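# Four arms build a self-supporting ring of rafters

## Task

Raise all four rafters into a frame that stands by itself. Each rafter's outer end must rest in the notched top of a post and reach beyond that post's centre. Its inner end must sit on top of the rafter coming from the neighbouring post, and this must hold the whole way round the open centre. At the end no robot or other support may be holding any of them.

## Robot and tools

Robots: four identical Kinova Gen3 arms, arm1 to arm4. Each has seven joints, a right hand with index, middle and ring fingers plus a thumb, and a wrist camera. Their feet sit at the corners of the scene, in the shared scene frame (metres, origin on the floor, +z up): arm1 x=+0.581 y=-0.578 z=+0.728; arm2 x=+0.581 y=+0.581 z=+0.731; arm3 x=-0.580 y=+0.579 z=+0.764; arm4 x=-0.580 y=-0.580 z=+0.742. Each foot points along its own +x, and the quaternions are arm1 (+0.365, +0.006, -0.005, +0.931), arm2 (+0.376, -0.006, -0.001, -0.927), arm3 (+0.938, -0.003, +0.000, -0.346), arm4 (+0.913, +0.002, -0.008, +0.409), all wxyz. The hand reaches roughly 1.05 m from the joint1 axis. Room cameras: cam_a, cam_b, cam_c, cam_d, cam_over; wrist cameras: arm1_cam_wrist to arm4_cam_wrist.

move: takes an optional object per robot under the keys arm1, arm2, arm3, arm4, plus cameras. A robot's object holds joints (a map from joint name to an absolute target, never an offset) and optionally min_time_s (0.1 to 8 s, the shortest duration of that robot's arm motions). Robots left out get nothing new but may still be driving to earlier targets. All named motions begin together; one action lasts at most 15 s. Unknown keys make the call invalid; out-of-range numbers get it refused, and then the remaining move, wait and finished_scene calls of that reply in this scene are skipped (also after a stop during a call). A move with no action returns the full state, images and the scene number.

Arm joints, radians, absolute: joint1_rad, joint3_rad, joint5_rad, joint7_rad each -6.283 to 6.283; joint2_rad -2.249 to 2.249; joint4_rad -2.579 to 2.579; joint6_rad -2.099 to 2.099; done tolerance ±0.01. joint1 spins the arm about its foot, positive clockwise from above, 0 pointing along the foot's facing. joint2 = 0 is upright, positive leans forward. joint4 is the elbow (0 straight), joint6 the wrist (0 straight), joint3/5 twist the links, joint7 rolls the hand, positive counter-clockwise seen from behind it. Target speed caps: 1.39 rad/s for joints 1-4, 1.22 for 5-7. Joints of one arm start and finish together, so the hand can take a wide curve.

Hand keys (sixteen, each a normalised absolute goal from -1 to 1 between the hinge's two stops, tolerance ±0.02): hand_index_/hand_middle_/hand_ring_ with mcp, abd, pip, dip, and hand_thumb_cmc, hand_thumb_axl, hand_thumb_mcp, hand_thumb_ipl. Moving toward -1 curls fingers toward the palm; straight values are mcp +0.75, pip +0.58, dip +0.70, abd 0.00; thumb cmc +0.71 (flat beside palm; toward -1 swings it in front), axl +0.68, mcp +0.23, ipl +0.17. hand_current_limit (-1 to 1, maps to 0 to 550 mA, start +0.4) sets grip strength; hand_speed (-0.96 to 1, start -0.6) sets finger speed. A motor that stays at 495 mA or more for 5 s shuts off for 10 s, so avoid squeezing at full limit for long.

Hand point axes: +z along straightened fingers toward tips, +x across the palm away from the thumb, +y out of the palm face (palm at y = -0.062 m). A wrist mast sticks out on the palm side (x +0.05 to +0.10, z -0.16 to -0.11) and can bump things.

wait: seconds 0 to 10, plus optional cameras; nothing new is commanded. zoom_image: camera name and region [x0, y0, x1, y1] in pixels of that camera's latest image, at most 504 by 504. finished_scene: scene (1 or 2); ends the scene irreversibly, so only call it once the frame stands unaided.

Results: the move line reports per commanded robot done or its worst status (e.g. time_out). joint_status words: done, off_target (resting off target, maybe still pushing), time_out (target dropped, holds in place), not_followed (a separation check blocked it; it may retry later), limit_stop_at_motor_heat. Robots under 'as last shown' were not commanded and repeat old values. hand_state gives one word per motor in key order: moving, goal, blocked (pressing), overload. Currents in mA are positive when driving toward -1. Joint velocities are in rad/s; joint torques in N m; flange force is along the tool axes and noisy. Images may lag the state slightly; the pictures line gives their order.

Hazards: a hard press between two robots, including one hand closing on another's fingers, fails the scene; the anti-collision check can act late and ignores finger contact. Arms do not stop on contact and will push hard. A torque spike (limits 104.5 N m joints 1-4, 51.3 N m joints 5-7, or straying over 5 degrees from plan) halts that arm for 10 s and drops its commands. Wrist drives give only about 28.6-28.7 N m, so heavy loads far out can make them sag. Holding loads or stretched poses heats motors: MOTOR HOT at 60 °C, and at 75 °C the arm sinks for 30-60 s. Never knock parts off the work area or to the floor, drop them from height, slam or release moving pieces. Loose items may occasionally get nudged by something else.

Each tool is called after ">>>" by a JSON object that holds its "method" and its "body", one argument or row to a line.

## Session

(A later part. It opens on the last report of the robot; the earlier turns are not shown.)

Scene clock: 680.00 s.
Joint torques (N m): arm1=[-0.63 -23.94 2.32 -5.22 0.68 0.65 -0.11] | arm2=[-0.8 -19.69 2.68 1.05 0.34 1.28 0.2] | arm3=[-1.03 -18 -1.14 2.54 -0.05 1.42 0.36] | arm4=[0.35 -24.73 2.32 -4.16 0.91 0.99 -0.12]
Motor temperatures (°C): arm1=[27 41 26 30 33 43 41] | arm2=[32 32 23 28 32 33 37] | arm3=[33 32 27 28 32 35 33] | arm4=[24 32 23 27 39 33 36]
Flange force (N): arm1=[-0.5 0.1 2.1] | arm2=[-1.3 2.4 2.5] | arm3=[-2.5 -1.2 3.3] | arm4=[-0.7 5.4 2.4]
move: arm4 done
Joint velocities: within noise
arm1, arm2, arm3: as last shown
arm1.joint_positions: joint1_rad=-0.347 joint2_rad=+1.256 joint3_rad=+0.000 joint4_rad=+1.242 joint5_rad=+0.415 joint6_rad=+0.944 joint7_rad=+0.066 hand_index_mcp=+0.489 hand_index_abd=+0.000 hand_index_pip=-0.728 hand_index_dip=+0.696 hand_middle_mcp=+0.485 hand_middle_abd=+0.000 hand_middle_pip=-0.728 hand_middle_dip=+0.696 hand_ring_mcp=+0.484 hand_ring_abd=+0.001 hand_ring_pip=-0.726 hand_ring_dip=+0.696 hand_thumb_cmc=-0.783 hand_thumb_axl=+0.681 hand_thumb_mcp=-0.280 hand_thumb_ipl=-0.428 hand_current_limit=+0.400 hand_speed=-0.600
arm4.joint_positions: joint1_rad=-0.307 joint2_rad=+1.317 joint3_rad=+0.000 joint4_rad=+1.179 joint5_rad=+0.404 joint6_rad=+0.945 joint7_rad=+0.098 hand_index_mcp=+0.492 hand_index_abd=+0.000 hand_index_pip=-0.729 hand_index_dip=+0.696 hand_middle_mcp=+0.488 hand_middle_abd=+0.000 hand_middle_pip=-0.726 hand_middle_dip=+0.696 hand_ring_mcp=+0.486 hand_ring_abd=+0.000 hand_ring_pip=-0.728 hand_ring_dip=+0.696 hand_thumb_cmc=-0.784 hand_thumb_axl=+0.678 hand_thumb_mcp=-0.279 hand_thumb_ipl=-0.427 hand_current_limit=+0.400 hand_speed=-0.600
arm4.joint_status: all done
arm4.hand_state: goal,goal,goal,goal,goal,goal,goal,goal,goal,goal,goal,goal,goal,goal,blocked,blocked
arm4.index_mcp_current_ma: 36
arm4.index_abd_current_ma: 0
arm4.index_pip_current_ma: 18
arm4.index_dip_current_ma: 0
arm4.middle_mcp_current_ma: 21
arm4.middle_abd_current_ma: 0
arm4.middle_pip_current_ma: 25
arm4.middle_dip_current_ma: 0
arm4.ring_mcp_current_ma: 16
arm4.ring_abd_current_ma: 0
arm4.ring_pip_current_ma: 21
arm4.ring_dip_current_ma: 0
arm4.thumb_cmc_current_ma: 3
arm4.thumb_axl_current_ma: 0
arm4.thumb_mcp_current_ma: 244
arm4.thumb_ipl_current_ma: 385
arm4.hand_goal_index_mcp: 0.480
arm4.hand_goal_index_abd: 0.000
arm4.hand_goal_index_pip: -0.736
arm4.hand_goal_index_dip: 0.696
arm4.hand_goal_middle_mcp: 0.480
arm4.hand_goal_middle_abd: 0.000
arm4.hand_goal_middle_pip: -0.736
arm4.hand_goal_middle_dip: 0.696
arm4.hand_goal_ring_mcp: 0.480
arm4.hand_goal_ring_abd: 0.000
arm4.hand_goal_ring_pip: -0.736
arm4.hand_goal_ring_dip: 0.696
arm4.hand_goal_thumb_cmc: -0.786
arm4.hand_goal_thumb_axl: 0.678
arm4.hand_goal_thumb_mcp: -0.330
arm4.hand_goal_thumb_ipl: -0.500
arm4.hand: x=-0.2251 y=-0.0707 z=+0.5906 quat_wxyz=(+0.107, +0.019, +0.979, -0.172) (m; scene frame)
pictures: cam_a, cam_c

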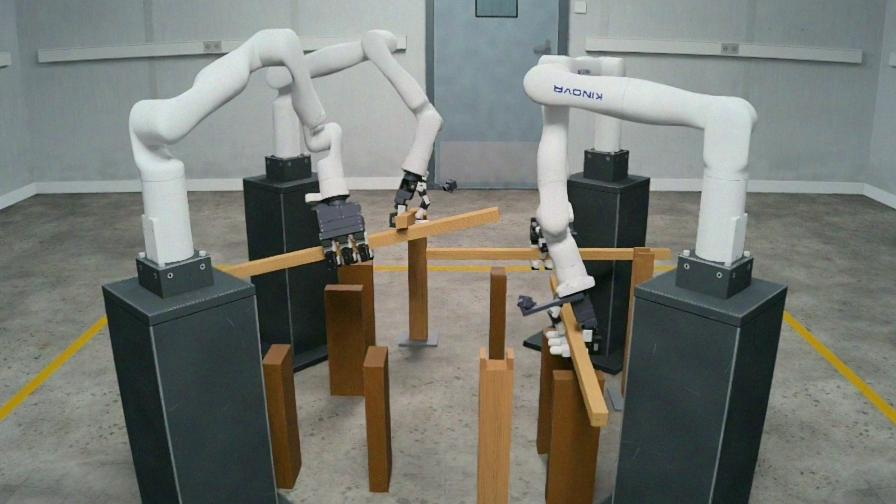

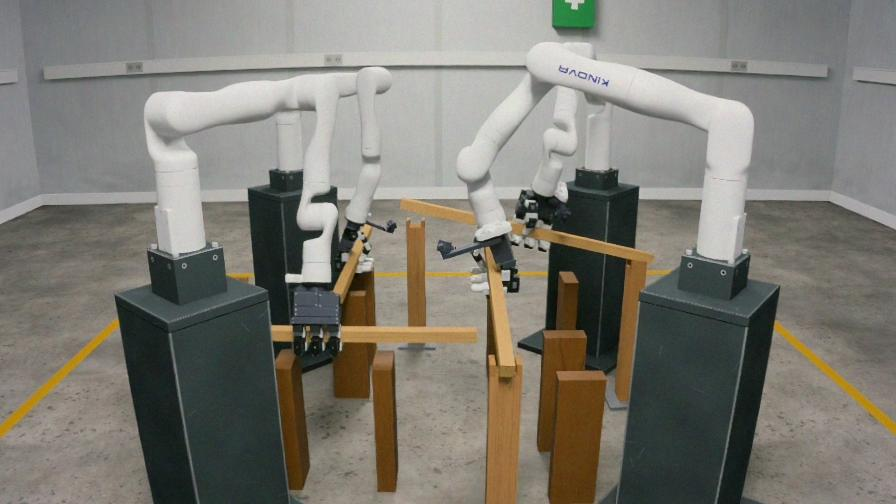

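>>> {"method": "move", "body": {
  "arm4": {"joints": {"hand_speed": -0.85, "hand_thumb_ipl": 0.168, "hand_thumb_mcp": 0.226}},
  "cameras": ["cam_a"]
}}

>>> {"method": "move", "body": {
  "arm4": {"joints": {"hand_index_pip": 0.577, "hand_middle_pip": 0.577, "hand_ring_pip": 0.577}},
  "cameras": ["cam_c", "cam_a", "cam_b"]
}}

>>> {"method": "zoom_image", "body": {
  "camera": "cam_c",
  "region": [440, 220, 560, 420]
}}

>>> {"method": "zoom_image", "body": {
  "camera": "cam_a",
  "region": [360, 170, 460, 270]
}}

Scene clock: 702.97 s.
Joint torques (N m): arm1=[-0.64 -23.89 2.24 -5.25 0.64 0.58 -0.1] | arm2=[-0.83 -19.74 2.63 1.08 0.34 1.28 0.22] | arm3=[-1.05 -18.08 -1.09 2.49 -0.09 1.33 0.38] | arm4=[0.49 -24.95 2.49 -4.27 0.97 0.93 -0.15]
Motor temperatures (°C): arm1=[27 41 26 30 33 43 41] | arm2=[32 32 23 28 32 33 37] | arm3=[33 32 27 28 32 35 33] | arm4=[24 32 23 27 40 33 36]
Flange force (N): arm1=[-0.5 0.0 1.9] | arm2=[-1.3 2.4 2.7] | arm3=[-2.6 -1.0 3.3] | arm4=[-0.5 5.6 2.5]
move: arm4 done
Joint velocities: within noise
arm1: as last shown
arm1.joint_positions: joint1_rad=-0.347 joint2_rad=+1.256 joint3_rad=+0.000 joint4_rad=+1.242 joint5_rad=+0.415 joint6_rad=+0.944 joint7_rad=+0.066 hand_index_mcp=+0.489 hand_index_abd=+0.000 hand_index_pip=-0.728 hand_index_dip=+0.696 hand_middle_mcp=+0.486 hand_middle_abd=+0.000 hand_middle_pip=-0.729 hand_middle_dip=+0.696 hand_ring_mcp=+0.484 hand_ring_abd=+0.001 hand_ring_pip=-0.727 hand_ring_dip=+0.696 hand_thumb_cmc=-0.783 hand_thumb_axl=+0.681 hand_thumb_mcp=-0.280 hand_thumb_ipl=-0.428 hand_current_limit=+0.400 hand_speed=-0.600
arm1.middle_pip_current_ma: 1
arm1.ring_pip_current_ma: 2
arm2.joint_positions: joint1_rad=-0.241 joint2_rad=+1.468 joint3_rad=+0.000 joint4_rad=+1.734 joint5_rad=+0.601 joint6_rad=+0.305 joint7_rad=-0.069 hand_index_mcp=+0.485 hand_index_abd=+0.000 hand_index_pip=-0.721 hand_index_dip=+0.696 hand_middle_mcp=+0.485 hand_middle_abd=+0.000 hand_middle_pip=-0.719 hand_middle_dip=+0.696 hand_ring_mcp=+0.484 hand_ring_abd=+0.000 hand_ring_pip=-0.718 hand_ring_dip=+0.696 hand_thumb_cmc=-0.784 hand_thumb_axl=+0.680 hand_thumb_mcp=-0.294 hand_thumb_ipl=-0.394 hand_current_limit=+0.400 hand_speed=-0.600
arm2.joint_status: not commanded
arm2.hand_state: goal,goal,goal,goal,goal,goal,goal,goal,goal,goal,goal,goal,goal,goal,blocked,blocked
arm2.index_mcp_current_ma: 25
arm2.index_abd_current_ma: -2
arm2.index_pip_current_ma: 70
arm2.index_dip_current_ma: 0
arm2.middle_mcp_current_ma: 22
arm2.middle_abd_current_ma: 0
arm2.middle_pip_current_ma: 76
arm2.middle_dip_current_ma: 0
arm2.ring_mcp_current_ma: 20
arm2.ring_abd_current_ma: 0
arm2.ring_pip_current_ma: 81
arm2.ring_dip_current_ma: 0
arm2.thumb_cmc_current_ma: 9
arm2.thumb_axl_current_ma: 11
arm2.thumb_mcp_current_ma: 220
arm2.thumb_ipl_current_ma: 385
arm2.hand_goal_index_mcp: 0.480
arm2.hand_goal_index_abd: 0.000
arm2.hand_goal_index_pip: -0.736
arm2.hand_goal_index_dip: 0.696
arm2.hand_goal_middle_mcp: 0.480
arm2.hand_goal_middle_abd: 0.000
arm2.hand_goal_middle_pip: -0.736
arm2.hand_goal_middle_dip: 0.696
arm2.hand_goal_ring_mcp: 0.480
arm2.hand_goal_ring_abd: 0.000
arm2.hand_goal_ring_pip: -0.736
arm2.hand_goal_ring_dip: 0.696
arm2.hand_goal_thumb_cmc: -0.786
arm2.hand_goal_thumb_axl: 0.678
arm2.hand_goal_thumb_mcp: -0.330
arm2.hand_goal_thumb_ipl: -0.500
arm2.hand: x=+0.3260 y=+0.2787 z=+0.4373 quat_wxyz=(-0.173, +0.985, -0.011, +0.002) (m; scene frame)
arm3.joint_positions: joint1_rad=-0.132 joint2_rad=+1.537 joint3_rad=+0.000 joint4_rad=+1.659 joint5_rad=+0.636 joint6_rad=+0.301 joint7_rad=-0.079 hand_index_mcp=+0.487 hand_index_abd=+0.000 hand_index_pip=-0.724 hand_index_dip=+0.696 hand_middle_mcp=+0.485 hand_middle_abd=+0.001 hand_middle_pip=-0.719 hand_middle_dip=+0.696 hand_ring_mcp=+0.484 hand_ring_abd=+0.001 hand_ring_pip=-0.714 hand_ring_dip=+0.696 hand_thumb_cmc=-0.783 hand_thumb_axl=+0.682 hand_thumb_mcp=-0.278 hand_thumb_ipl=-0.430 hand_current_limit=+0.400 hand_speed=-0.600
arm3.joint_status: not commanded
arm3.hand_state: goal,goal,goal,goal,goal,goal,goal,goal,goal,goal,blocked,goal,goal,goal,blocked,blocked
arm3.index_mcp_current_ma: 4
arm3.index_abd_current_ma: 0
arm3.index_pip_current_ma: 9
arm3.index_dip_current_ma: 0
arm3.middle_mcp_current_ma: 3
arm3.middle_abd_current_ma: 0
arm3.middle_pip_current_ma: 15
arm3.middle_dip_current_ma: 0
arm3.ring_mcp_current_ma: 2
arm3.ring_abd_current_ma: 0
arm3.ring_pip_current_ma: 22
arm3.ring_dip_current_ma: 0
arm3.thumb_cmc_current_ma: 1
arm3.thumb_axl_current_ma: 2
arm3.thumb_mcp_current_ma: 134
arm3.thumb_ipl_current_ma: 224
arm3.hand_goal_index_mcp: 0.480
arm3.hand_goal_index_abd: 0.000
arm3.hand_goal_index_pip: -0.736
arm3.hand_goal_index_dip: 0.696
arm3.hand_goal_middle_mcp: 0.480
arm3.hand_goal_middle_abd: 0.000
arm3.hand_goal_middle_pip: -0.736
arm3.hand_goal_middle_dip: 0.696
arm3.hand_goal_ring_mcp: 0.480
arm3.hand_goal_ring_abd: 0.000
arm3.hand_goal_ring_pip: -0.736
arm3.hand_goal_ring_dip: 0.696
arm3.hand_goal_thumb_cmc: -0.786
arm3.hand_goal_thumb_axl: 0.678
arm3.hand_goal_thumb_mcp: -0.330
arm3.hand_goal_thumb_ipl: -0.500
arm3.hand: x=-0.2782 y=+0.3167 z=+0.4366 quat_wxyz=(-0.124, +0.701, +0.691, -0.122) (m; scene frame)
arm4.joint_positions: joint1_rad=-0.307 joint2_rad=+1.317 joint3_rad=+0.000 joint4_rad=+1.179 joint5_rad=+0.404 joint6_rad=+0.945 joint7_rad=+0.098 hand_index_mcp=+0.486 hand_index_abd=+0.000 hand_index_pip=-0.729 hand_index_dip=+0.696 hand_middle_mcp=+0.487 hand_middle_abd=+0.000 hand_middle_pip=-0.728 hand_middle_dip=+0.696 hand_ring_mcp=+0.489 hand_ring_abd=+0.002 hand_ring_pip=-0.726 hand_ring_dip=+0.696 hand_thumb_cmc=-0.785 hand_thumb_axl=+0.679 hand_thumb_mcp=+0.215 hand_thumb_ipl=+0.164 hand_current_limit=+0.400 hand_speed=-0.850
arm4.joint_status: all done
arm4.hand_state: goal,goal,goal,goal,goal,goal,goal,goal,goal,goal,goal,goal,goal,goal,goal,goal
arm4.index_mcp_current_ma: 16
arm4.index_abd_current_ma: 0
arm4.index_pip_current_ma: 18
arm4.index_dip_current_ma: 0
arm4.middle_mcp_current_ma: 18
arm4.middle_abd_current_ma: 0
arm4.middle_pip_current_ma: 22
arm4.middle_dip_current_ma: 0
arm4.ring_mcp_current_ma: 24
arm4.ring_abd_current_ma: 3
arm4.ring_pip_current_ma: 26
arm4.ring_dip_current_ma: 0
arm4.thumb_cmc_current_ma: 2
arm4.thumb_axl_current_ma: 1
arm4.thumb_mcp_current_ma: -38
arm4.thumb_ipl_current_ma: -13
arm4.hand_goal_index_mcp: 0.480
arm4.hand_goal_index_abd: 0.000
arm4.hand_goal_index_pip: -0.736
arm4.hand_goal_index_dip: 0.696
arm4.hand_goal_middle_mcp: 0.480
arm4.hand_goal_middle_abd: 0.000
arm4.hand_goal_middle_pip: -0.736
arm4.hand_goal_middle_dip: 0.696
arm4.hand_goal_ring_mcp: 0.480
arm4.hand_goal_ring_abd: 0.000
arm4.hand_goal_ring_pip: -0.736
arm4.hand_goal_ring_dip: 0.696
arm4.hand_goal_thumb_cmc: -0.786
arm4.hand_goal_thumb_axl: 0.678
arm4.hand_goal_thumb_mcp: 0.226
arm4.hand_goal_thumb_ipl: 0.168
arm4.hand: x=-0.2251 y=-0.0707 z=+0.5906 quat_wxyz=(+0.107, +0.019, +0.979, -0.172) (m; scene frame)
pictures: cam_a

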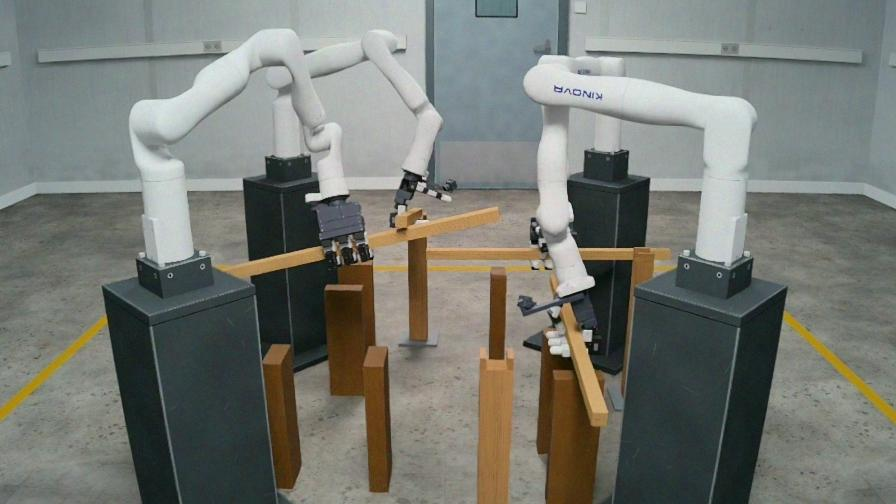

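Scene clock: 705.90 s.
Joint torques (N m): arm1=[-0.86 -24.86 2.45 -5.62 0.87 0.55 -0.13] | arm2=[-0.84 -19.69 2.63 1.05 0.32 1.29 0.19] | arm3=[-1.13 -18.13 -1.09 2.59 -0.04 1.4 0.35] | arm4=[0.32 -23.24 2.15 -3.81 0.9 0.78 -0.14]
Motor temperatures (°C): arm1=[27 41 26 30 33 43 41] | arm2=[32 32 23 28 32 33 37] | arm3=[33 32 27 28 32 35 33] | arm4=[24 32 23 27 40 33 36]
Flange force (N): arm1=[-0.4 0.5 3.3] | arm2=[-1.3 2.3 2.6] | arm3=[-2.9 -0.8 3.6] | arm4=[-1.3 4.5 -0.2]
move: arm4 done
Joint velocities: within noise
arm1, arm2, arm3: as last shown
arm1.joint_positions: joint1_rad=-0.347 joint2_rad=+1.256 joint3_rad=+0.000 joint4_rad=+1.242 joint5_rad=+0.415 joint6_rad=+0.944 joint7_rad=+0.066 hand_index_mcp=+0.503 hand_index_abd=-0.011 hand_index_pip=-0.728 hand_index_dip=+0.696 hand_middle_mcp=+0.489 hand_middle_abd=+0.000 hand_middle_pip=-0.729 hand_middle_dip=+0.696 hand_ring_mcp=+0.484 hand_ring_abd=+0.001 hand_ring_pip=-0.728 hand_ring_dip=+0.696 hand_thumb_cmc=-0.783 hand_thumb_axl=+0.686 hand_thumb_mcp=-0.280 hand_thumb_ipl=-0.434 hand_current_limit=+0.400 hand_speed=-0.600
arm1.hand_state: blocked,goal,goal,goal,goal,goal,goal,goal,goal,goal,goal,goal,goal,goal,blocked,blocked
arm1.index_mcp_current_ma: 13
arm1.index_abd_current_ma: -2
arm1.middle_mcp_current_ma: 2
arm1.thumb_axl_current_ma: 2
arm1.thumb_ipl_current_ma: 139
arm4.joint_positions: joint1_rad=-0.307 joint2_rad=+1.317 joint3_rad=+0.000 joint4_rad=+1.179 joint5_rad=+0.404 joint6_rad=+0.945 joint7_rad=+0.098 hand_index_mcp=+0.483 hand_index_abd=+0.000 hand_index_pip=+0.575 hand_index_dip=+0.696 hand_middle_mcp=+0.482 hand_middle_abd=+0.000 hand_middle_pip=+0.574 hand_middle_dip=+0.696 hand_ring_mcp=+0.481 hand_ring_abd=+0.002 hand_ring_pip=+0.575 hand_ring_dip=+0.696 hand_thumb_cmc=-0.785 hand_thumb_axl=+0.679 hand_thumb_mcp=+0.215 hand_thumb_ipl=+0.164 hand_current_limit=+0.400 hand_speed=-0.850
arm4.joint_status: all done
arm4.hand_state: goal,goal,goal,goal,goal,goal,goal,goal,goal,goal,goal,goal,goal,goal,goal,goal
arm4.index_mcp_current_ma: 7
arm4.index_abd_current_ma: 0
arm4.index_pip_current_ma: -7
arm4.index_dip_current_ma: 0
arm4.middle_mcp_current_ma: 3
arm4.middle_abd_current_ma: 0
arm4.middle_pip_current_ma: -8
arm4.middle_dip_current_ma: 0
arm4.ring_mcp_current_ma: 2
arm4.ring_abd_current_ma: 3
arm4.ring_pip_current_ma: -6
arm4.ring_dip_current_ma: 0
arm4.thumb_cmc_current_ma: 2
arm4.thumb_axl_current_ma: 1
arm4.thumb_mcp_current_ma: -38
arm4.thumb_ipl_current_ma: -13
arm4.hand_goal_index_mcp: 0.480
arm4.hand_goal_index_abd: 0.000
arm4.hand_goal_index_pip: 0.578
arm4.hand_goal_index_dip: 0.696
arm4.hand_goal_middle_mcp: 0.480
arm4.hand_goal_middle_abd: 0.000
arm4.hand_goal_middle_pip: 0.578
arm4.hand_goal_middle_dip: 0.696
arm4.hand_goal_ring_mcp: 0.480
arm4.hand_goal_ring_abd: 0.000
arm4.hand_goal_ring_pip: 0.578
arm4.hand_goal_ring_dip: 0.696
arm4.hand_goal_thumb_cmc: -0.786
arm4.hand_goal_thumb_axl: 0.678
arm4.hand_goal_thumb_mcp: 0.226
arm4.hand_goal_thumb_ipl: 0.168
arm4.hand: x=-0.2251 y=-0.0707 z=+0.5906 quat_wxyz=(+0.107, +0.019, +0.979, -0.172) (m; scene frame)
pictures: cam_a, cam_b, cam_c

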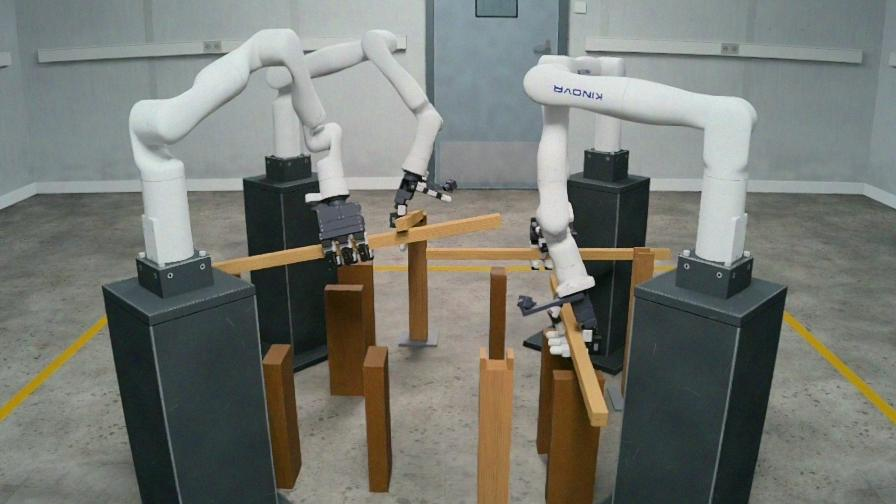

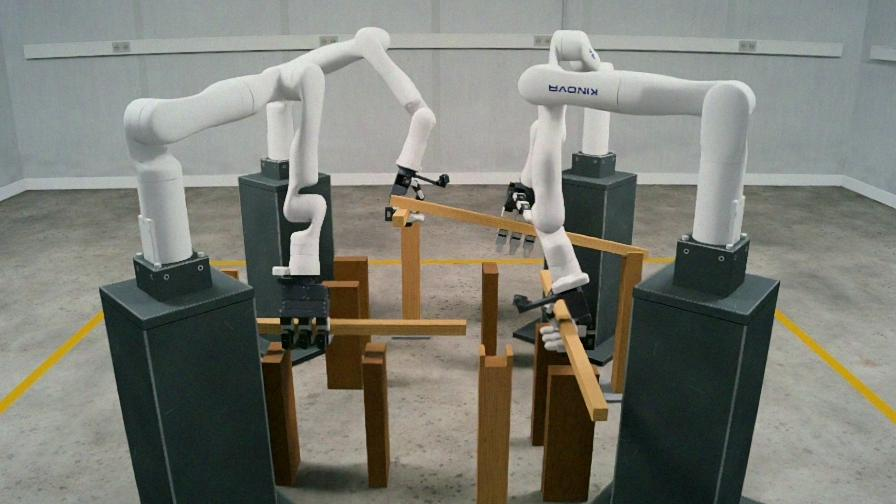

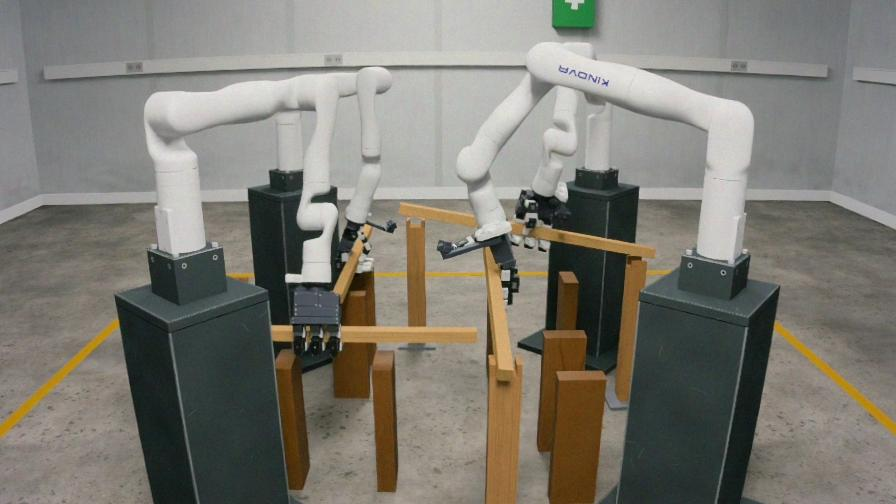

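Scaled by 2.520 from the camera's 896x504 image, which has a finer 1280x720 frame.

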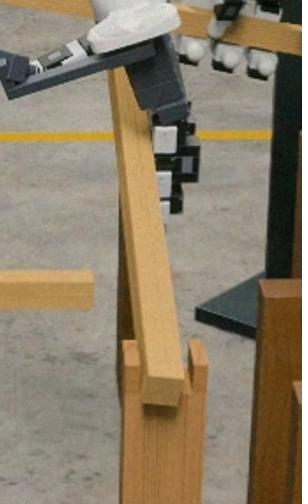

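Scaled by 5.040 from the camera's 896x504 image, which has a finer 1280x720 frame.

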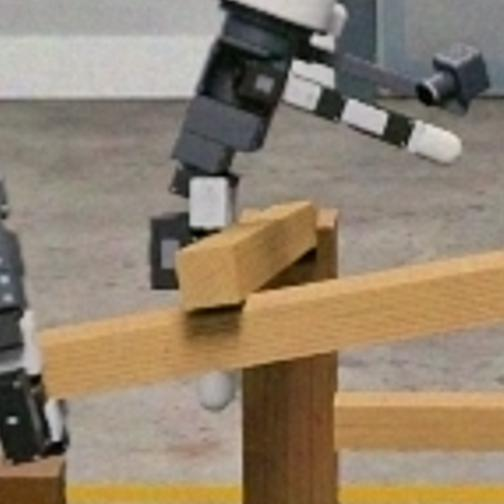

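>>> {"method": "move", "body": {
  "cameras": ["cam_d", "cam_over"]
}}

>>> {"method": "zoom_image", "body": {
  "camera": "cam_d",
  "region": [430, 290, 530, 400]
}}

>>> {"method": "zoom_image", "body": {
  "camera": "cam_over",
  "region": [440, 380, 530, 470]
}}

>>> {"method": "zoom_image", "body": {
  "camera": "cam_over",
  "region": [420, 160, 560, 300]
}}

Scene clock: 716.57 s.
Joint torques (N m): arm1=[-0.83 -24.85 2.44 -5.67 0.86 0.54 -0.14] | arm2=[-0.82 -19.73 2.62 1.06 0.32 1.28 0.22] | arm3=[-1.06 -18.13 -1.03 2.55 -0.06 1.37 0.33] | arm4=[0.36 -23.3 2.21 -3.87 0.94 0.71 -0.2]
Motor temperatures (°C): arm1=[27 41 26 30 33 43 41] | arm2=[32 32 23 28 32 33 37] | arm3=[33 32 27 28 32 35 33] | arm4=[24 32 23 27 40 33 36]
Flange force (N): arm1=[-0.3 0.3 3.3] | arm2=[-1.3 2.3 2.7] | arm3=[-2.8 -0.7 3.5] | arm4=[-1.3 4.6 -0.3]
Joint velocities: within noise
arm1.joint_positions: joint1_rad=-0.347 joint2_rad=+1.256 joint3_rad=+0.000 joint4_rad=+1.242 joint5_rad=+0.415 joint6_rad=+0.944 joint7_rad=+0.066 hand_index_mcp=+0.503 hand_index_abd=-0.011 hand_index_pip=-0.728 hand_index_dip=+0.696 hand_middle_mcp=+0.489 hand_middle_abd=+0.000 hand_middle_pip=-0.729 hand_middle_dip=+0.696 hand_ring_mcp=+0.484 hand_ring_abd=+0.001 hand_ring_pip=-0.728 hand_ring_dip=+0.696 hand_thumb_cmc=-0.783 hand_thumb_axl=+0.686 hand_thumb_mcp=-0.280 hand_thumb_ipl=-0.434 hand_current_limit=+0.400 hand_speed=-0.600
arm1.joint_status: not commanded
arm1.hand_state: blocked,goal,goal,goal,goal,goal,goal,goal,goal,goal,goal,goal,goal,goal,blocked,blocked
arm1.index_mcp_current_ma: 13
arm1.index_abd_current_ma: -2
arm1.index_pip_current_ma: 2
arm1.index_dip_current_ma: 0
arm1.middle_mcp_current_ma: 2
arm1.middle_abd_current_ma: 0
arm1.middle_pip_current_ma: 1
arm1.middle_dip_current_ma: 0
arm1.ring_mcp_current_ma: 1
arm1.ring_abd_current_ma: 0
arm1.ring_pip_current_ma: 2
arm1.ring_dip_current_ma: 0
arm1.thumb_cmc_current_ma: 0
arm1.thumb_axl_current_ma: 2
arm1.thumb_mcp_current_ma: 76
arm1.thumb_ipl_current_ma: 139
arm1.hand_goal_index_mcp: 0.480
arm1.hand_goal_index_abd: 0.000
arm1.hand_goal_index_pip: -0.736
arm1.hand_goal_index_dip: 0.696
arm1.hand_goal_middle_mcp: 0.480
arm1.hand_goal_middle_abd: 0.000
arm1.hand_goal_middle_pip: -0.736
arm1.hand_goal_middle_dip: 0.696
arm1.hand_goal_ring_mcp: 0.480
arm1.hand_goal_ring_abd: 0.000
arm1.hand_goal_ring_pip: -0.736
arm1.hand_goal_ring_dip: 0.696
arm1.hand_goal_thumb_cmc: -0.786
arm1.hand_goal_thumb_axl: 0.678
arm1.hand_goal_thumb_mcp: -0.330
arm1.hand_goal_thumb_ipl: -0.500
arm1.hand: x=+0.0732 y=-0.2334 z=+0.6006 quat_wxyz=(+0.204, -0.677, +0.706, -0.040) (m; scene frame)
arm2.joint_positions: joint1_rad=-0.241 joint2_rad=+1.468 joint3_rad=+0.000 joint4_rad=+1.734 joint5_rad=+0.601 joint6_rad=+0.305 joint7_rad=-0.069 hand_index_mcp=+0.485 hand_index_abd=+0.000 hand_index_pip=-0.721 hand_index_dip=+0.696 hand_middle_mcp=+0.485 hand_middle_abd=+0.000 hand_middle_pip=-0.719 hand_middle_dip=+0.696 hand_ring_mcp=+0.484 hand_ring_abd=+0.000 hand_ring_pip=-0.718 hand_ring_dip=+0.696 hand_thumb_cmc=-0.784 hand_thumb_axl=+0.680 hand_thumb_mcp=-0.294 hand_thumb_ipl=-0.394 hand_current_limit=+0.400 hand_speed=-0.600
arm2.joint_status: not commanded
arm2.hand_state: goal,goal,goal,goal,goal,goal,goal,goal,goal,goal,goal,goal,goal,goal,blocked,blocked
arm2.index_mcp_current_ma: 25
arm2.index_abd_current_ma: -2
arm2.index_pip_current_ma: 70
arm2.index_dip_current_ma: 0
arm2.middle_mcp_current_ma: 22
arm2.middle_abd_current_ma: 0
arm2.middle_pip_current_ma: 76
arm2.middle_dip_current_ma: 0
arm2.ring_mcp_current_ma: 20
arm2.ring_abd_current_ma: 0
arm2.ring_pip_current_ma: 81
arm2.ring_dip_current_ma: 0
arm2.thumb_cmc_current_ma: 9
arm2.thumb_axl_current_ma: 11
arm2.thumb_mcp_current_ma: 220
arm2.thumb_ipl_current_ma: 385
arm2.hand_goal_index_mcp: 0.480
arm2.hand_goal_index_abd: 0.000
arm2.hand_goal_index_pip: -0.736
arm2.hand_goal_index_dip: 0.696
arm2.hand_goal_middle_mcp: 0.480
arm2.hand_goal_middle_abd: 0.000
arm2.hand_goal_middle_pip: -0.736
arm2.hand_goal_middle_dip: 0.696
arm2.hand_goal_ring_mcp: 0.480
arm2.hand_goal_ring_abd: 0.000
arm2.hand_goal_ring_pip: -0.736
arm2.hand_goal_ring_dip: 0.696
arm2.hand_goal_thumb_cmc: -0.786
arm2.hand_goal_thumb_axl: 0.678
arm2.hand_goal_thumb_mcp: -0.330
arm2.hand_goal_thumb_ipl: -0.500
arm2.hand: x=+0.3260 y=+0.2787 z=+0.4373 quat_wxyz=(-0.173, +0.985, -0.011, +0.002) (m; scene frame)
arm3.joint_positions: joint1_rad=-0.132 joint2_rad=+1.537 joint3_rad=+0.000 joint4_rad=+1.659 joint5_rad=+0.636 joint6_rad=+0.301 joint7_rad=-0.079 hand_index_mcp=+0.487 hand_index_abd=+0.000 hand_index_pip=-0.724 hand_index_dip=+0.696 hand_middle_mcp=+0.485 hand_middle_abd=+0.001 hand_middle_pip=-0.719 hand_middle_dip=+0.696 hand_ring_mcp=+0.484 hand_ring_abd=+0.001 hand_ring_pip=-0.714 hand_ring_dip=+0.696 hand_thumb_cmc=-0.783 hand_thumb_axl=+0.682 hand_thumb_mcp=-0.278 hand_thumb_ipl=-0.430 hand_current_limit=+0.400 hand_speed=-0.600
arm3.joint_status: not commanded
arm3.hand_state: goal,goal,goal,goal,goal,goal,goal,goal,goal,goal,blocked,goal,goal,goal,blocked,blocked
arm3.index_mcp_current_ma: 4
arm3.index_abd_current_ma: 0
arm3.index_pip_current_ma: 9
arm3.index_dip_current_ma: 0
arm3.middle_mcp_current_ma: 3
arm3.middle_abd_current_ma: 0
arm3.middle_pip_current_ma: 15
arm3.middle_dip_current_ma: 0
arm3.ring_mcp_current_ma: 2
arm3.ring_abd_current_ma: 0
arm3.ring_pip_current_ma: 22
arm3.ring_dip_current_ma: 0
arm3.thumb_cmc_current_ma: 1
arm3.thumb_axl_current_ma: 2
arm3.thumb_mcp_current_ma: 134
arm3.thumb_ipl_current_ma: 224
arm3.hand_goal_index_mcp: 0.480
arm3.hand_goal_index_abd: 0.000
arm3.hand_goal_index_pip: -0.736
arm3.hand_goal_index_dip: 0.696
arm3.hand_goal_middle_mcp: 0.480
arm3.hand_goal_middle_abd: 0.000
arm3.hand_goal_middle_pip: -0.736
arm3.hand_goal_middle_dip: 0.696
arm3.hand_goal_ring_mcp: 0.480
arm3.hand_goal_ring_abd: 0.000
arm3.hand_goal_ring_pip: -0.736
arm3.hand_goal_ring_dip: 0.696
arm3.hand_goal_thumb_cmc: -0.786
arm3.hand_goal_thumb_axl: 0.678
arm3.hand_goal_thumb_mcp: -0.330
arm3.hand_goal_thumb_ipl: -0.500
arm3.hand: x=-0.2782 y=+0.3167 z=+0.4366 quat_wxyz=(-0.124, +0.701, +0.691, -0.122) (m; scene frame)
arm4.joint_positions: joint1_rad=-0.307 joint2_rad=+1.317 joint3_rad=+0.000 joint4_rad=+1.179 joint5_rad=+0.404 joint6_rad=+0.945 joint7_rad=+0.098 hand_index_mcp=+0.483 hand_index_abd=+0.000 hand_index_pip=+0.575 hand_index_dip=+0.696 hand_middle_mcp=+0.482 hand_middle_abd=+0.000 hand_middle_pip=+0.574 hand_middle_dip=+0.696 hand_ring_mcp=+0.481 hand_ring_abd=+0.002 hand_ring_pip=+0.575 hand_ring_dip=+0.696 hand_thumb_cmc=-0.785 hand_thumb_axl=+0.679 hand_thumb_mcp=+0.215 hand_thumb_ipl=+0.164 hand_current_limit=+0.400 hand_speed=-0.850
arm4.joint_status: all done
arm4.hand_state: goal,goal,goal,goal,goal,goal,goal,goal,goal,goal,goal,goal,goal,goal,goal,goal
arm4.index_mcp_current_ma: 7
arm4.index_abd_current_ma: 0
arm4.index_pip_current_ma: -7
arm4.index_dip_current_ma: 0
arm4.middle_mcp_current_ma: 3
arm4.middle_abd_current_ma: 0
arm4.middle_pip_current_ma: -8
arm4.middle_dip_current_ma: 0
arm4.ring_mcp_current_ma: 2
arm4.ring_abd_current_ma: 3
arm4.ring_pip_current_ma: -6
arm4.ring_dip_current_ma: 0
arm4.thumb_cmc_current_ma: 2
arm4.thumb_axl_current_ma: 1
arm4.thumb_mcp_current_ma: -38
arm4.thumb_ipl_current_ma: -13
arm4.hand_goal_index_mcp: 0.480
arm4.hand_goal_index_abd: 0.000
arm4.hand_goal_index_pip: 0.578
arm4.hand_goal_index_dip: 0.696
arm4.hand_goal_middle_mcp: 0.480
arm4.hand_goal_middle_abd: 0.000
arm4.hand_goal_middle_pip: 0.578
arm4.hand_goal_middle_dip: 0.696
arm4.hand_goal_ring_mcp: 0.480
arm4.hand_goal_ring_abd: 0.000
arm4.hand_goal_ring_pip: 0.578
arm4.hand_goal_ring_dip: 0.696
arm4.hand_goal_thumb_cmc: -0.786
arm4.hand_goal_thumb_axl: 0.678
arm4.hand_goal_thumb_mcp: 0.226
arm4.hand_goal_thumb_ipl: 0.168
arm4.hand: x=-0.2251 y=-0.0707 z=+0.5906 quat_wxyz=(+0.107, +0.019, +0.979, -0.172) (m; scene frame)
pictures: cam_d, cam_over

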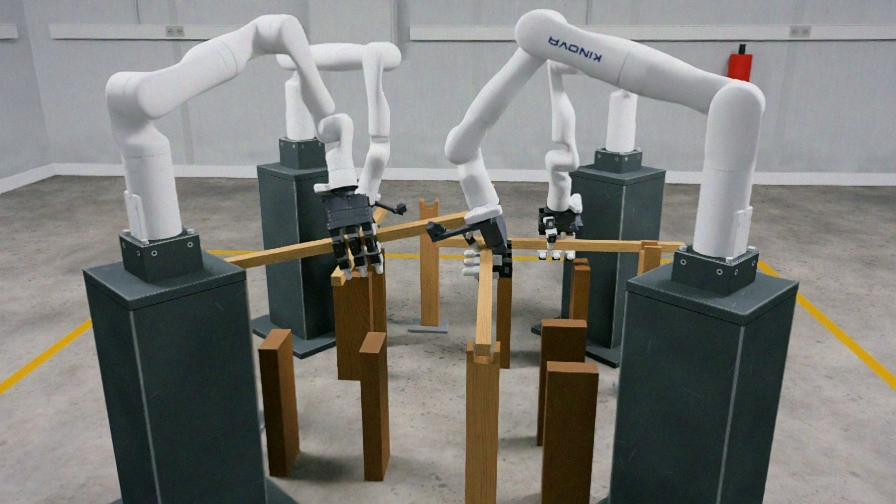

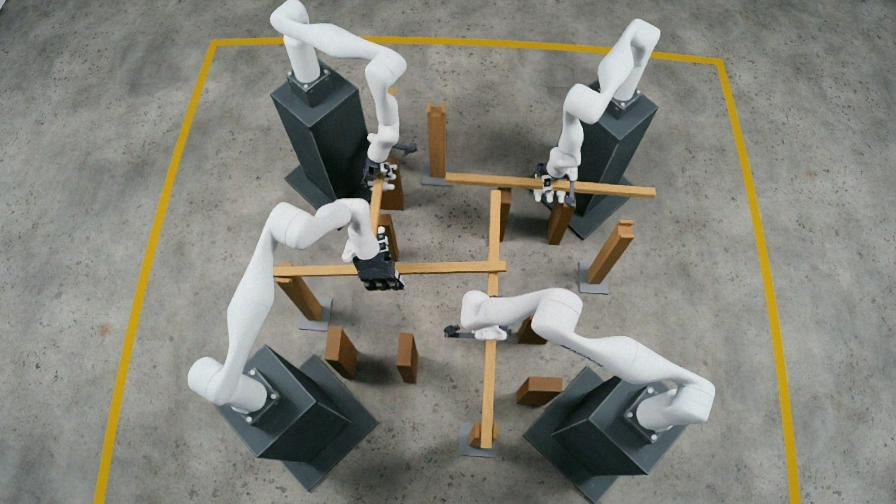

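Scaled by 4.582 from the camera's 896x504 image, which has a finer 1280x720 frame.

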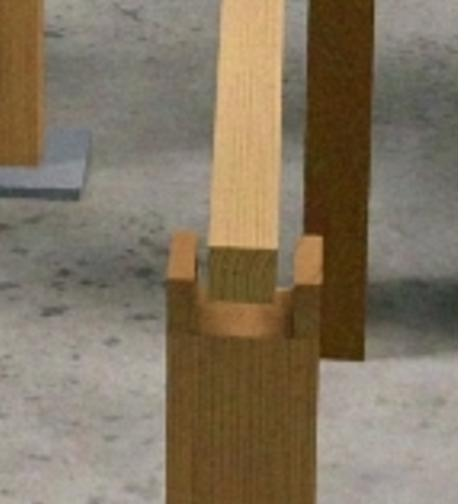

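Scaled by 5.600 from the camera's 896x504 image, which has a finer 1280x720 frame.

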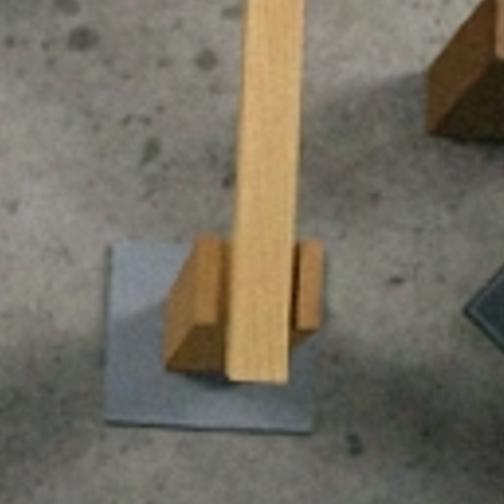

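Scaled by 3.600 from the camera's 896x504 image, which has a finer 1280x720 frame.

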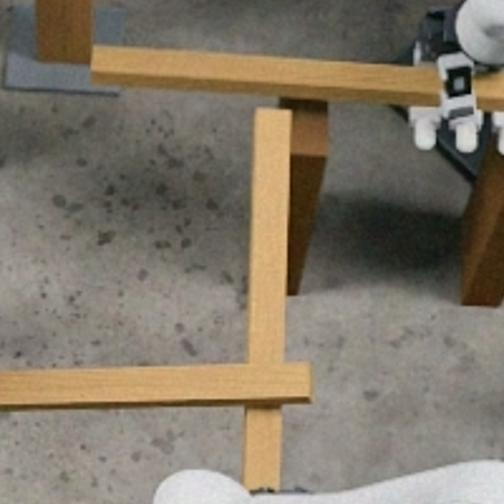

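>>> {"method": "move", "body": {
  "arm4": {"joints": {"hand_speed": -0.6, "hand_index_pip": -0.737, "hand_middle_pip": -0.737, "hand_ring_pip": -0.737}},
  "cameras": []
}}

>>> {"method": "move", "body": {
  "arm4": {"joints": {"hand_thumb_mcp": -0.331, "hand_thumb_ipl": -0.5}},
  "cameras": ["cam_a", "arm4_cam_wrist"]
}}

>>> {"method": "zoom_image", "body": {
  "camera": "cam_a",
  "region": [360, 170, 460, 270]
}}

Scene clock: 793.70 s.
Joint torques (N m): arm1=[-0.65 -23.66 2.19 -5.12 0.58 0.58 -0.07] | arm2=[-0.82 -19.73 2.6 1.06 0.33 1.26 0.18] | arm3=[-1.03 -18.12 -1.15 2.51 -0.1 1.37 0.35] | arm4=[0.43 -25.14 2.59 -4.31 1.04 0.95 -0.23]
Motor temperatures (°C): arm1=[27 43 26 30 33 42 41] | arm2=[31 32 23 28 32 33 37] | arm3=[33 32 27 28 32 35 33] | arm4=[24 34 23 27 39 33 35]
Flange force (N): arm1=[-0.7 0.1 1.6] | arm2=[-1.4 2.4 2.7] | arm3=[-2.5 -1.1 3.5] | arm4=[-0.6 5.9 2.8]
move: arm4 off_target
Joint velocities: within noise
arm1, arm2, arm3: as last shown
arm1.joint_positions: joint1_rad=-0.347 joint2_rad=+1.256 joint3_rad=+0.000 joint4_rad=+1.242 joint5_rad=+0.415 joint6_rad=+0.944 joint7_rad=+0.066 hand_index_mcp=+0.498 hand_index_abd=-0.005 hand_index_pip=-0.728 hand_index_dip=+0.696 hand_middle_mcp=+0.492 hand_middle_abd=+0.000 hand_middle_pip=-0.729 hand_middle_dip=+0.696 hand_ring_mcp=+0.485 hand_ring_abd=+0.001 hand_ring_pip=-0.728 hand_ring_dip=+0.696 hand_thumb_cmc=-0.783 hand_thumb_axl=+0.686 hand_thumb_mcp=-0.280 hand_thumb_ipl=-0.435 hand_current_limit=+0.400 hand_speed=-0.600
arm1.hand_state: goal,goal,goal,goal,goal,goal,goal,goal,goal,goal,goal,goal,goal,goal,blocked,blocked
arm1.index_mcp_current_ma: 8
arm1.index_abd_current_ma: 0
arm1.middle_mcp_current_ma: 4
arm1.thumb_mcp_current_ma: 78
arm1.thumb_ipl_current_ma: 134
arm4.joint_positions: joint1_rad=-0.307 joint2_rad=+1.317 joint3_rad=+0.000 joint4_rad=+1.179 joint5_rad=+0.404 joint6_rad=+0.945 joint7_rad=+0.098 hand_index_mcp=+0.485 hand_index_abd=+0.000 hand_index_pip=-0.718 hand_index_dip=+0.696 hand_middle_mcp=+0.484 hand_middle_abd=+0.000 hand_middle_pip=-0.717 hand_middle_dip=+0.696 hand_ring_mcp=+0.487 hand_ring_abd=+0.000 hand_ring_pip=-0.720 hand_ring_dip=+0.696 hand_thumb_cmc=-0.785 hand_thumb_axl=+0.679 hand_thumb_mcp=+0.215 hand_thumb_ipl=+0.164 hand_current_limit=+0.400 hand_speed=-0.600
arm4.joint_status: hand_middle_pip off_target (ended at -0.717, target -0.737); the others done
arm4.hand_state: goal,goal,goal,goal,goal,goal,goal,goal,goal,goal,goal,goal,goal,goal,goal,goal
arm4.index_mcp_current_ma: 14
arm4.index_abd_current_ma: 0
arm4.index_pip_current_ma: 52
arm4.index_dip_current_ma: 0
arm4.middle_mcp_current_ma: 10
arm4.middle_abd_current_ma: 0
arm4.middle_pip_current_ma: 57
arm4.middle_dip_current_ma: 0
arm4.ring_mcp_current_ma: 18
arm4.ring_abd_current_ma: 1
arm4.ring_pip_current_ma: 48
arm4.ring_dip_current_ma: 0
arm4.thumb_cmc_current_ma: 2
arm4.thumb_axl_current_ma: 1
arm4.thumb_mcp_current_ma: -38
arm4.thumb_ipl_current_ma: -13
arm4.hand_goal_index_mcp: 0.480
arm4.hand_goal_index_abd: 0.000
arm4.hand_goal_index_pip: -0.736
arm4.hand_goal_index_dip: 0.696
arm4.hand_goal_middle_mcp: 0.480
arm4.hand_goal_middle_abd: 0.000
arm4.hand_goal_middle_pip: -0.736
arm4.hand_goal_middle_dip: 0.696
arm4.hand_goal_ring_mcp: 0.480
arm4.hand_goal_ring_abd: 0.000
arm4.hand_goal_ring_pip: -0.736
arm4.hand_goal_ring_dip: 0.696
arm4.hand_goal_thumb_cmc: -0.786
arm4.hand_goal_thumb_axl: 0.678
arm4.hand_goal_thumb_mcp: 0.226
arm4.hand_goal_thumb_ipl: 0.168
arm4.hand: x=-0.2251 y=-0.0707 z=+0.5906 quat_wxyz=(+0.107, +0.019, +0.979, -0.172) (m; scene frame)
pictures: none
No camera images: "cameras" was empty.

Scene clock: 794.90 s.
Joint torques (N m): arm1=[-0.63 -23.64 2.23 -5.17 0.6 0.59 -0.09] | arm2=[-0.85 -19.69 2.64 1.04 0.34 1.3 0.21] | arm3=[-1.03 -18.08 -1.13 2.57 -0.05 1.36 0.38] | arm4=[0.44 -25.13 2.59 -4.37 1.05 0.99 -0.21]
Motor temperatures (°C): arm1=[27 43 26 30 33 42 41] | arm2=[31 32 23 28 32 33 37] | arm3=[33 32 27 28 32 35 33] | arm4=[24 34 23 27 39 33 35]
Flange force (N): arm1=[-0.6 -0.2 1.6] | arm2=[-1.3 2.2 2.6] | arm3=[-2.6 -0.9 3.5] | arm4=[-0.4 5.5 2.9]
move: arm4 off_target
Joint velocities: within noise
arm1, arm2, arm3: as last shown
arm4.joint_positions: joint1_rad=-0.307 joint2_rad=+1.317 joint3_rad=+0.000 joint4_rad=+1.179 joint5_rad=+0.404 joint6_rad=+0.945 joint7_rad=+0.098 hand_index_mcp=+0.490 hand_index_abd=+0.000 hand_index_pip=-0.726 hand_index_dip=+0.696 hand_middle_mcp=+0.487 hand_middle_abd=+0.000 hand_middle_pip=-0.724 hand_middle_dip=+0.696 hand_ring_mcp=+0.486 hand_ring_abd=+0.000 hand_ring_pip=-0.726 hand_ring_dip=+0.696 hand_thumb_cmc=-0.785 hand_thumb_axl=+0.678 hand_thumb_mcp=-0.283 hand_thumb_ipl=-0.420 hand_current_limit=+0.400 hand_speed=-0.600
arm4.joint_status: hand_thumb_mcp off_target (ended at -0.283, target -0.331); hand_thumb_ipl off_target (ended at -0.420, target -0.500)
arm4.hand_state: goal,goal,goal,goal,goal,goal,goal,goal,goal,goal,goal,goal,goal,goal,blocked,blocked
arm4.index_mcp_current_ma: 27
arm4.index_abd_current_ma: 0
arm4.index_pip_current_ma: 27
arm4.index_dip_current_ma: 0
arm4.middle_mcp_current_ma: 20
arm4.middle_abd_current_ma: 0
arm4.middle_pip_current_ma: 33
arm4.middle_dip_current_ma: 0
arm4.ring_mcp_current_ma: 15
arm4.ring_abd_current_ma: 1
arm4.ring_pip_current_ma: 27
arm4.ring_dip_current_ma: 0
arm4.thumb_cmc_current_ma: 1
arm4.thumb_axl_current_ma: 0
arm4.thumb_mcp_current_ma: 226
arm4.thumb_ipl_current_ma: 385
arm4.hand_goal_index_mcp: 0.480
arm4.hand_goal_index_abd: 0.000
arm4.hand_goal_index_pip: -0.736
arm4.hand_goal_index_dip: 0.696
arm4.hand_goal_middle_mcp: 0.480
arm4.hand_goal_middle_abd: 0.000
arm4.hand_goal_middle_pip: -0.736
arm4.hand_goal_middle_dip: 0.696
arm4.hand_goal_ring_mcp: 0.480
arm4.hand_goal_ring_abd: 0.000
arm4.hand_goal_ring_pip: -0.736
arm4.hand_goal_ring_dip: 0.696
arm4.hand_goal_thumb_cmc: -0.786
arm4.hand_goal_thumb_axl: 0.678
arm4.hand_goal_thumb_mcp: -0.330
arm4.hand_goal_thumb_ipl: -0.500
arm4.hand: x=-0.2251 y=-0.0707 z=+0.5906 quat_wxyz=(+0.107, +0.019, +0.979, -0.172) (m; scene frame)
pictures: arm4_cam_wrist, cam_a

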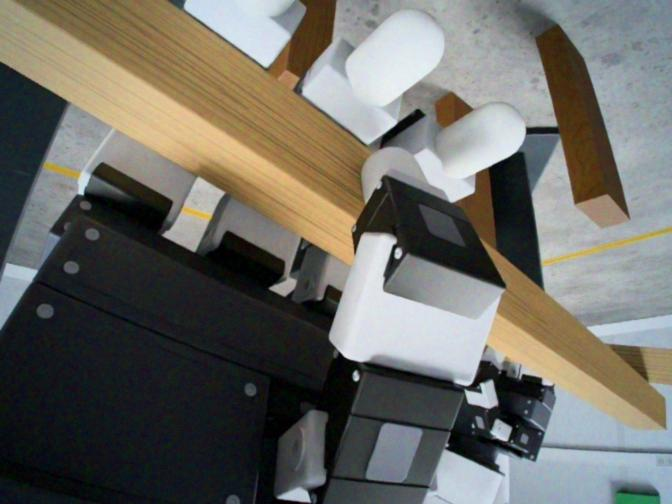

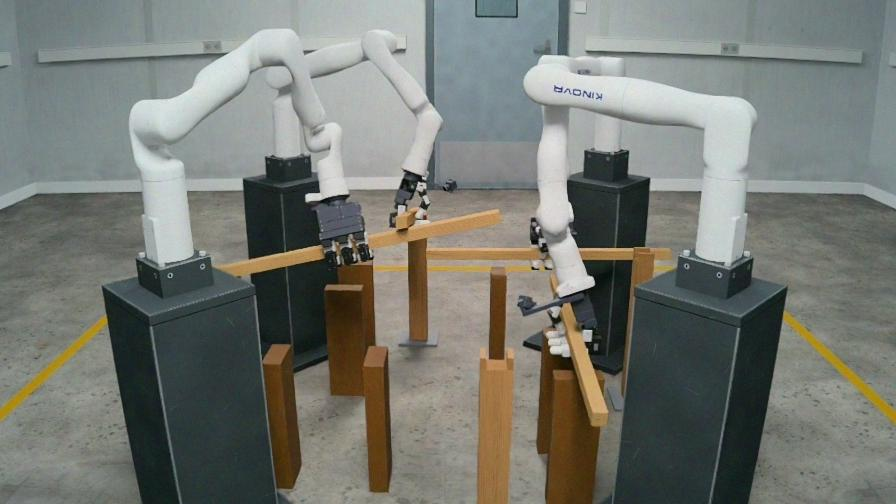

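Scaled by 5.040 from the camera's 896x504 image, which has a finer 1280x720 frame.

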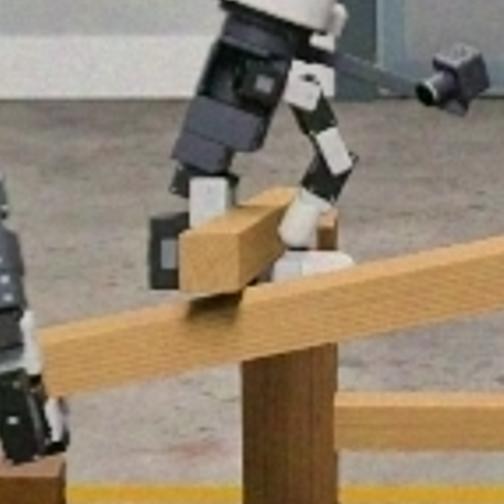

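>>> {"method": "move", "body": {
  "arm4": {"joints":{"joint1_rad":-0.3070,"joint2_rad":1.2765,"joint3_rad":0,"joint4_rad":1.1994,"joint5_rad":0.3988,"joint6_rad":0.9630,"joint7_rad":0.1075},"min_time_s":1.5},
  "cameras": ["cam_d","cam_a","cam_c"]
}}

Scene clock: 846.73 s.
Joint torques (N m): arm1=[-0.65 -23.66 2.22 -5.15 0.62 0.58 -0.09] | arm2=[-0.8 -19.73 2.64 1.07 0.34 1.24 0.18] | arm3=[-0.93 -18.08 -1.15 2.51 -0.06 1.42 0.38] | arm4=[0.39 -25.01 2.53 -4.51 1.07 1.02 -0.19]
Motor temperatures (°C): arm1=[27 45 26 30 33 42 41] | arm2=[31 32 23 28 32 33 37] | arm3=[33 31 27 28 32 35 33] | arm4=[24 35 23 27 39 33 35]
Flange force (N): arm1=[-0.7 0.0 1.6] | arm2=[-1.4 2.5 2.6] | arm3=[-2.1 -1.3 3.4] | arm4=[-0.4 5.2 2.8]
move: arm4 done
Joint velocities: within noise
arm1, arm2, arm3: as last shown
arm4.joint_positions: joint1_rad=-0.307 joint2_rad=+1.276 joint3_rad=+0.000 joint4_rad=+1.199 joint5_rad=+0.399 joint6_rad=+0.963 joint7_rad=+0.108 hand_index_mcp=+0.490 hand_index_abd=+0.000 hand_index_pip=-0.726 hand_index_dip=+0.696 hand_middle_mcp=+0.487 hand_middle_abd=+0.000 hand_middle_pip=-0.724 hand_middle_dip=+0.696 hand_ring_mcp=+0.486 hand_ring_abd=+0.000 hand_ring_pip=-0.726 hand_ring_dip=+0.696 hand_thumb_cmc=-0.785 hand_thumb_axl=+0.678 hand_thumb_mcp=-0.283 hand_thumb_ipl=-0.420 hand_current_limit=+0.400 hand_speed=-0.600
arm4.joint_status: all done
arm4.hand_state: goal,goal,goal,goal,goal,goal,goal,goal,goal,goal,goal,goal,goal,goal,blocked,blocked
arm4.index_mcp_current_ma: 27
arm4.index_abd_current_ma: 0
arm4.index_pip_current_ma: 27
arm4.index_dip_current_ma: 0
arm4.middle_mcp_current_ma: 20
arm4.middle_abd_current_ma: 0
arm4.middle_pip_current_ma: 33
arm4.middle_dip_current_ma: 0
arm4.ring_mcp_current_ma: 15
arm4.ring_abd_current_ma: 1
arm4.ring_pip_current_ma: 27
arm4.ring_dip_current_ma: 0
arm4.thumb_cmc_current_ma: 1
arm4.thumb_axl_current_ma: 0
arm4.thumb_mcp_current_ma: 226
arm4.thumb_ipl_current_ma: 385
arm4.hand_goal_index_mcp: 0.480
arm4.hand_goal_index_abd: 0.000
arm4.hand_goal_index_pip: -0.736
arm4.hand_goal_index_dip: 0.696
arm4.hand_goal_middle_mcp: 0.480
arm4.hand_goal_middle_abd: 0.000
arm4.hand_goal_middle_pip: -0.736
arm4.hand_goal_middle_dip: 0.696
arm4.hand_goal_ring_mcp: 0.480
arm4.hand_goal_ring_abd: 0.000
arm4.hand_goal_ring_pip: -0.736
arm4.hand_goal_ring_dip: 0.696
arm4.hand_goal_thumb_cmc: -0.786
arm4.hand_goal_thumb_axl: 0.678
arm4.hand_goal_thumb_mcp: -0.330
arm4.hand_goal_thumb_ipl: -0.500
arm4.hand: x=-0.2251 y=-0.0706 z=+0.6105 quat_wxyz=(+0.107, +0.019, +0.979, -0.172) (m; scene frame)
pictures: cam_a, cam_c, cam_d

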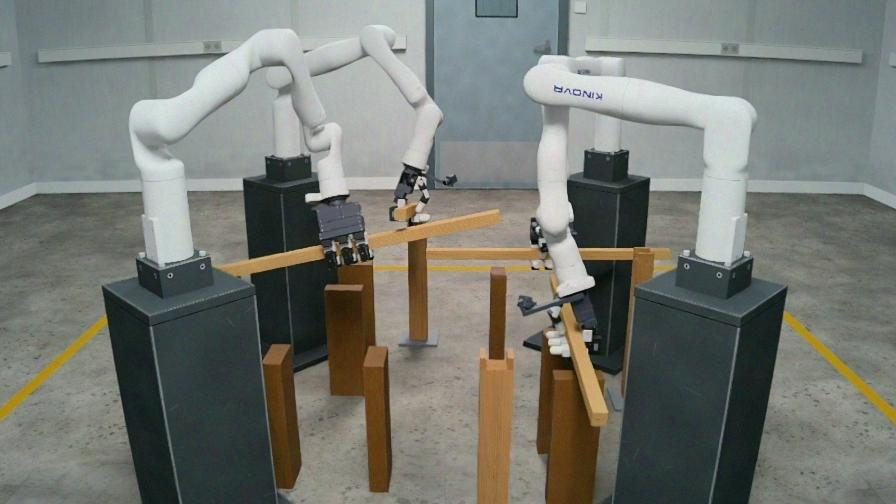

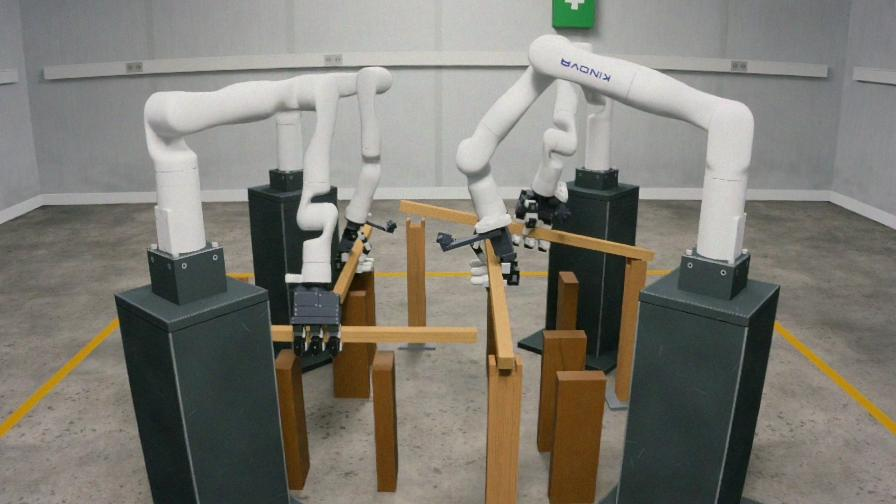

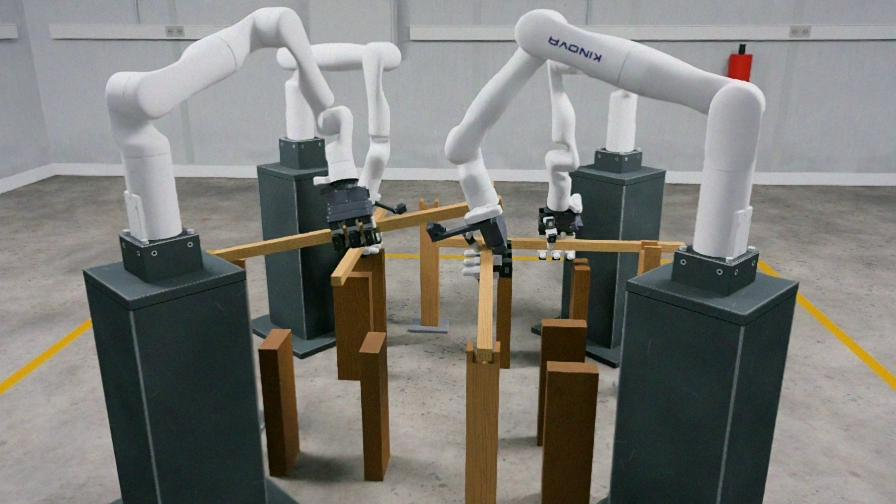

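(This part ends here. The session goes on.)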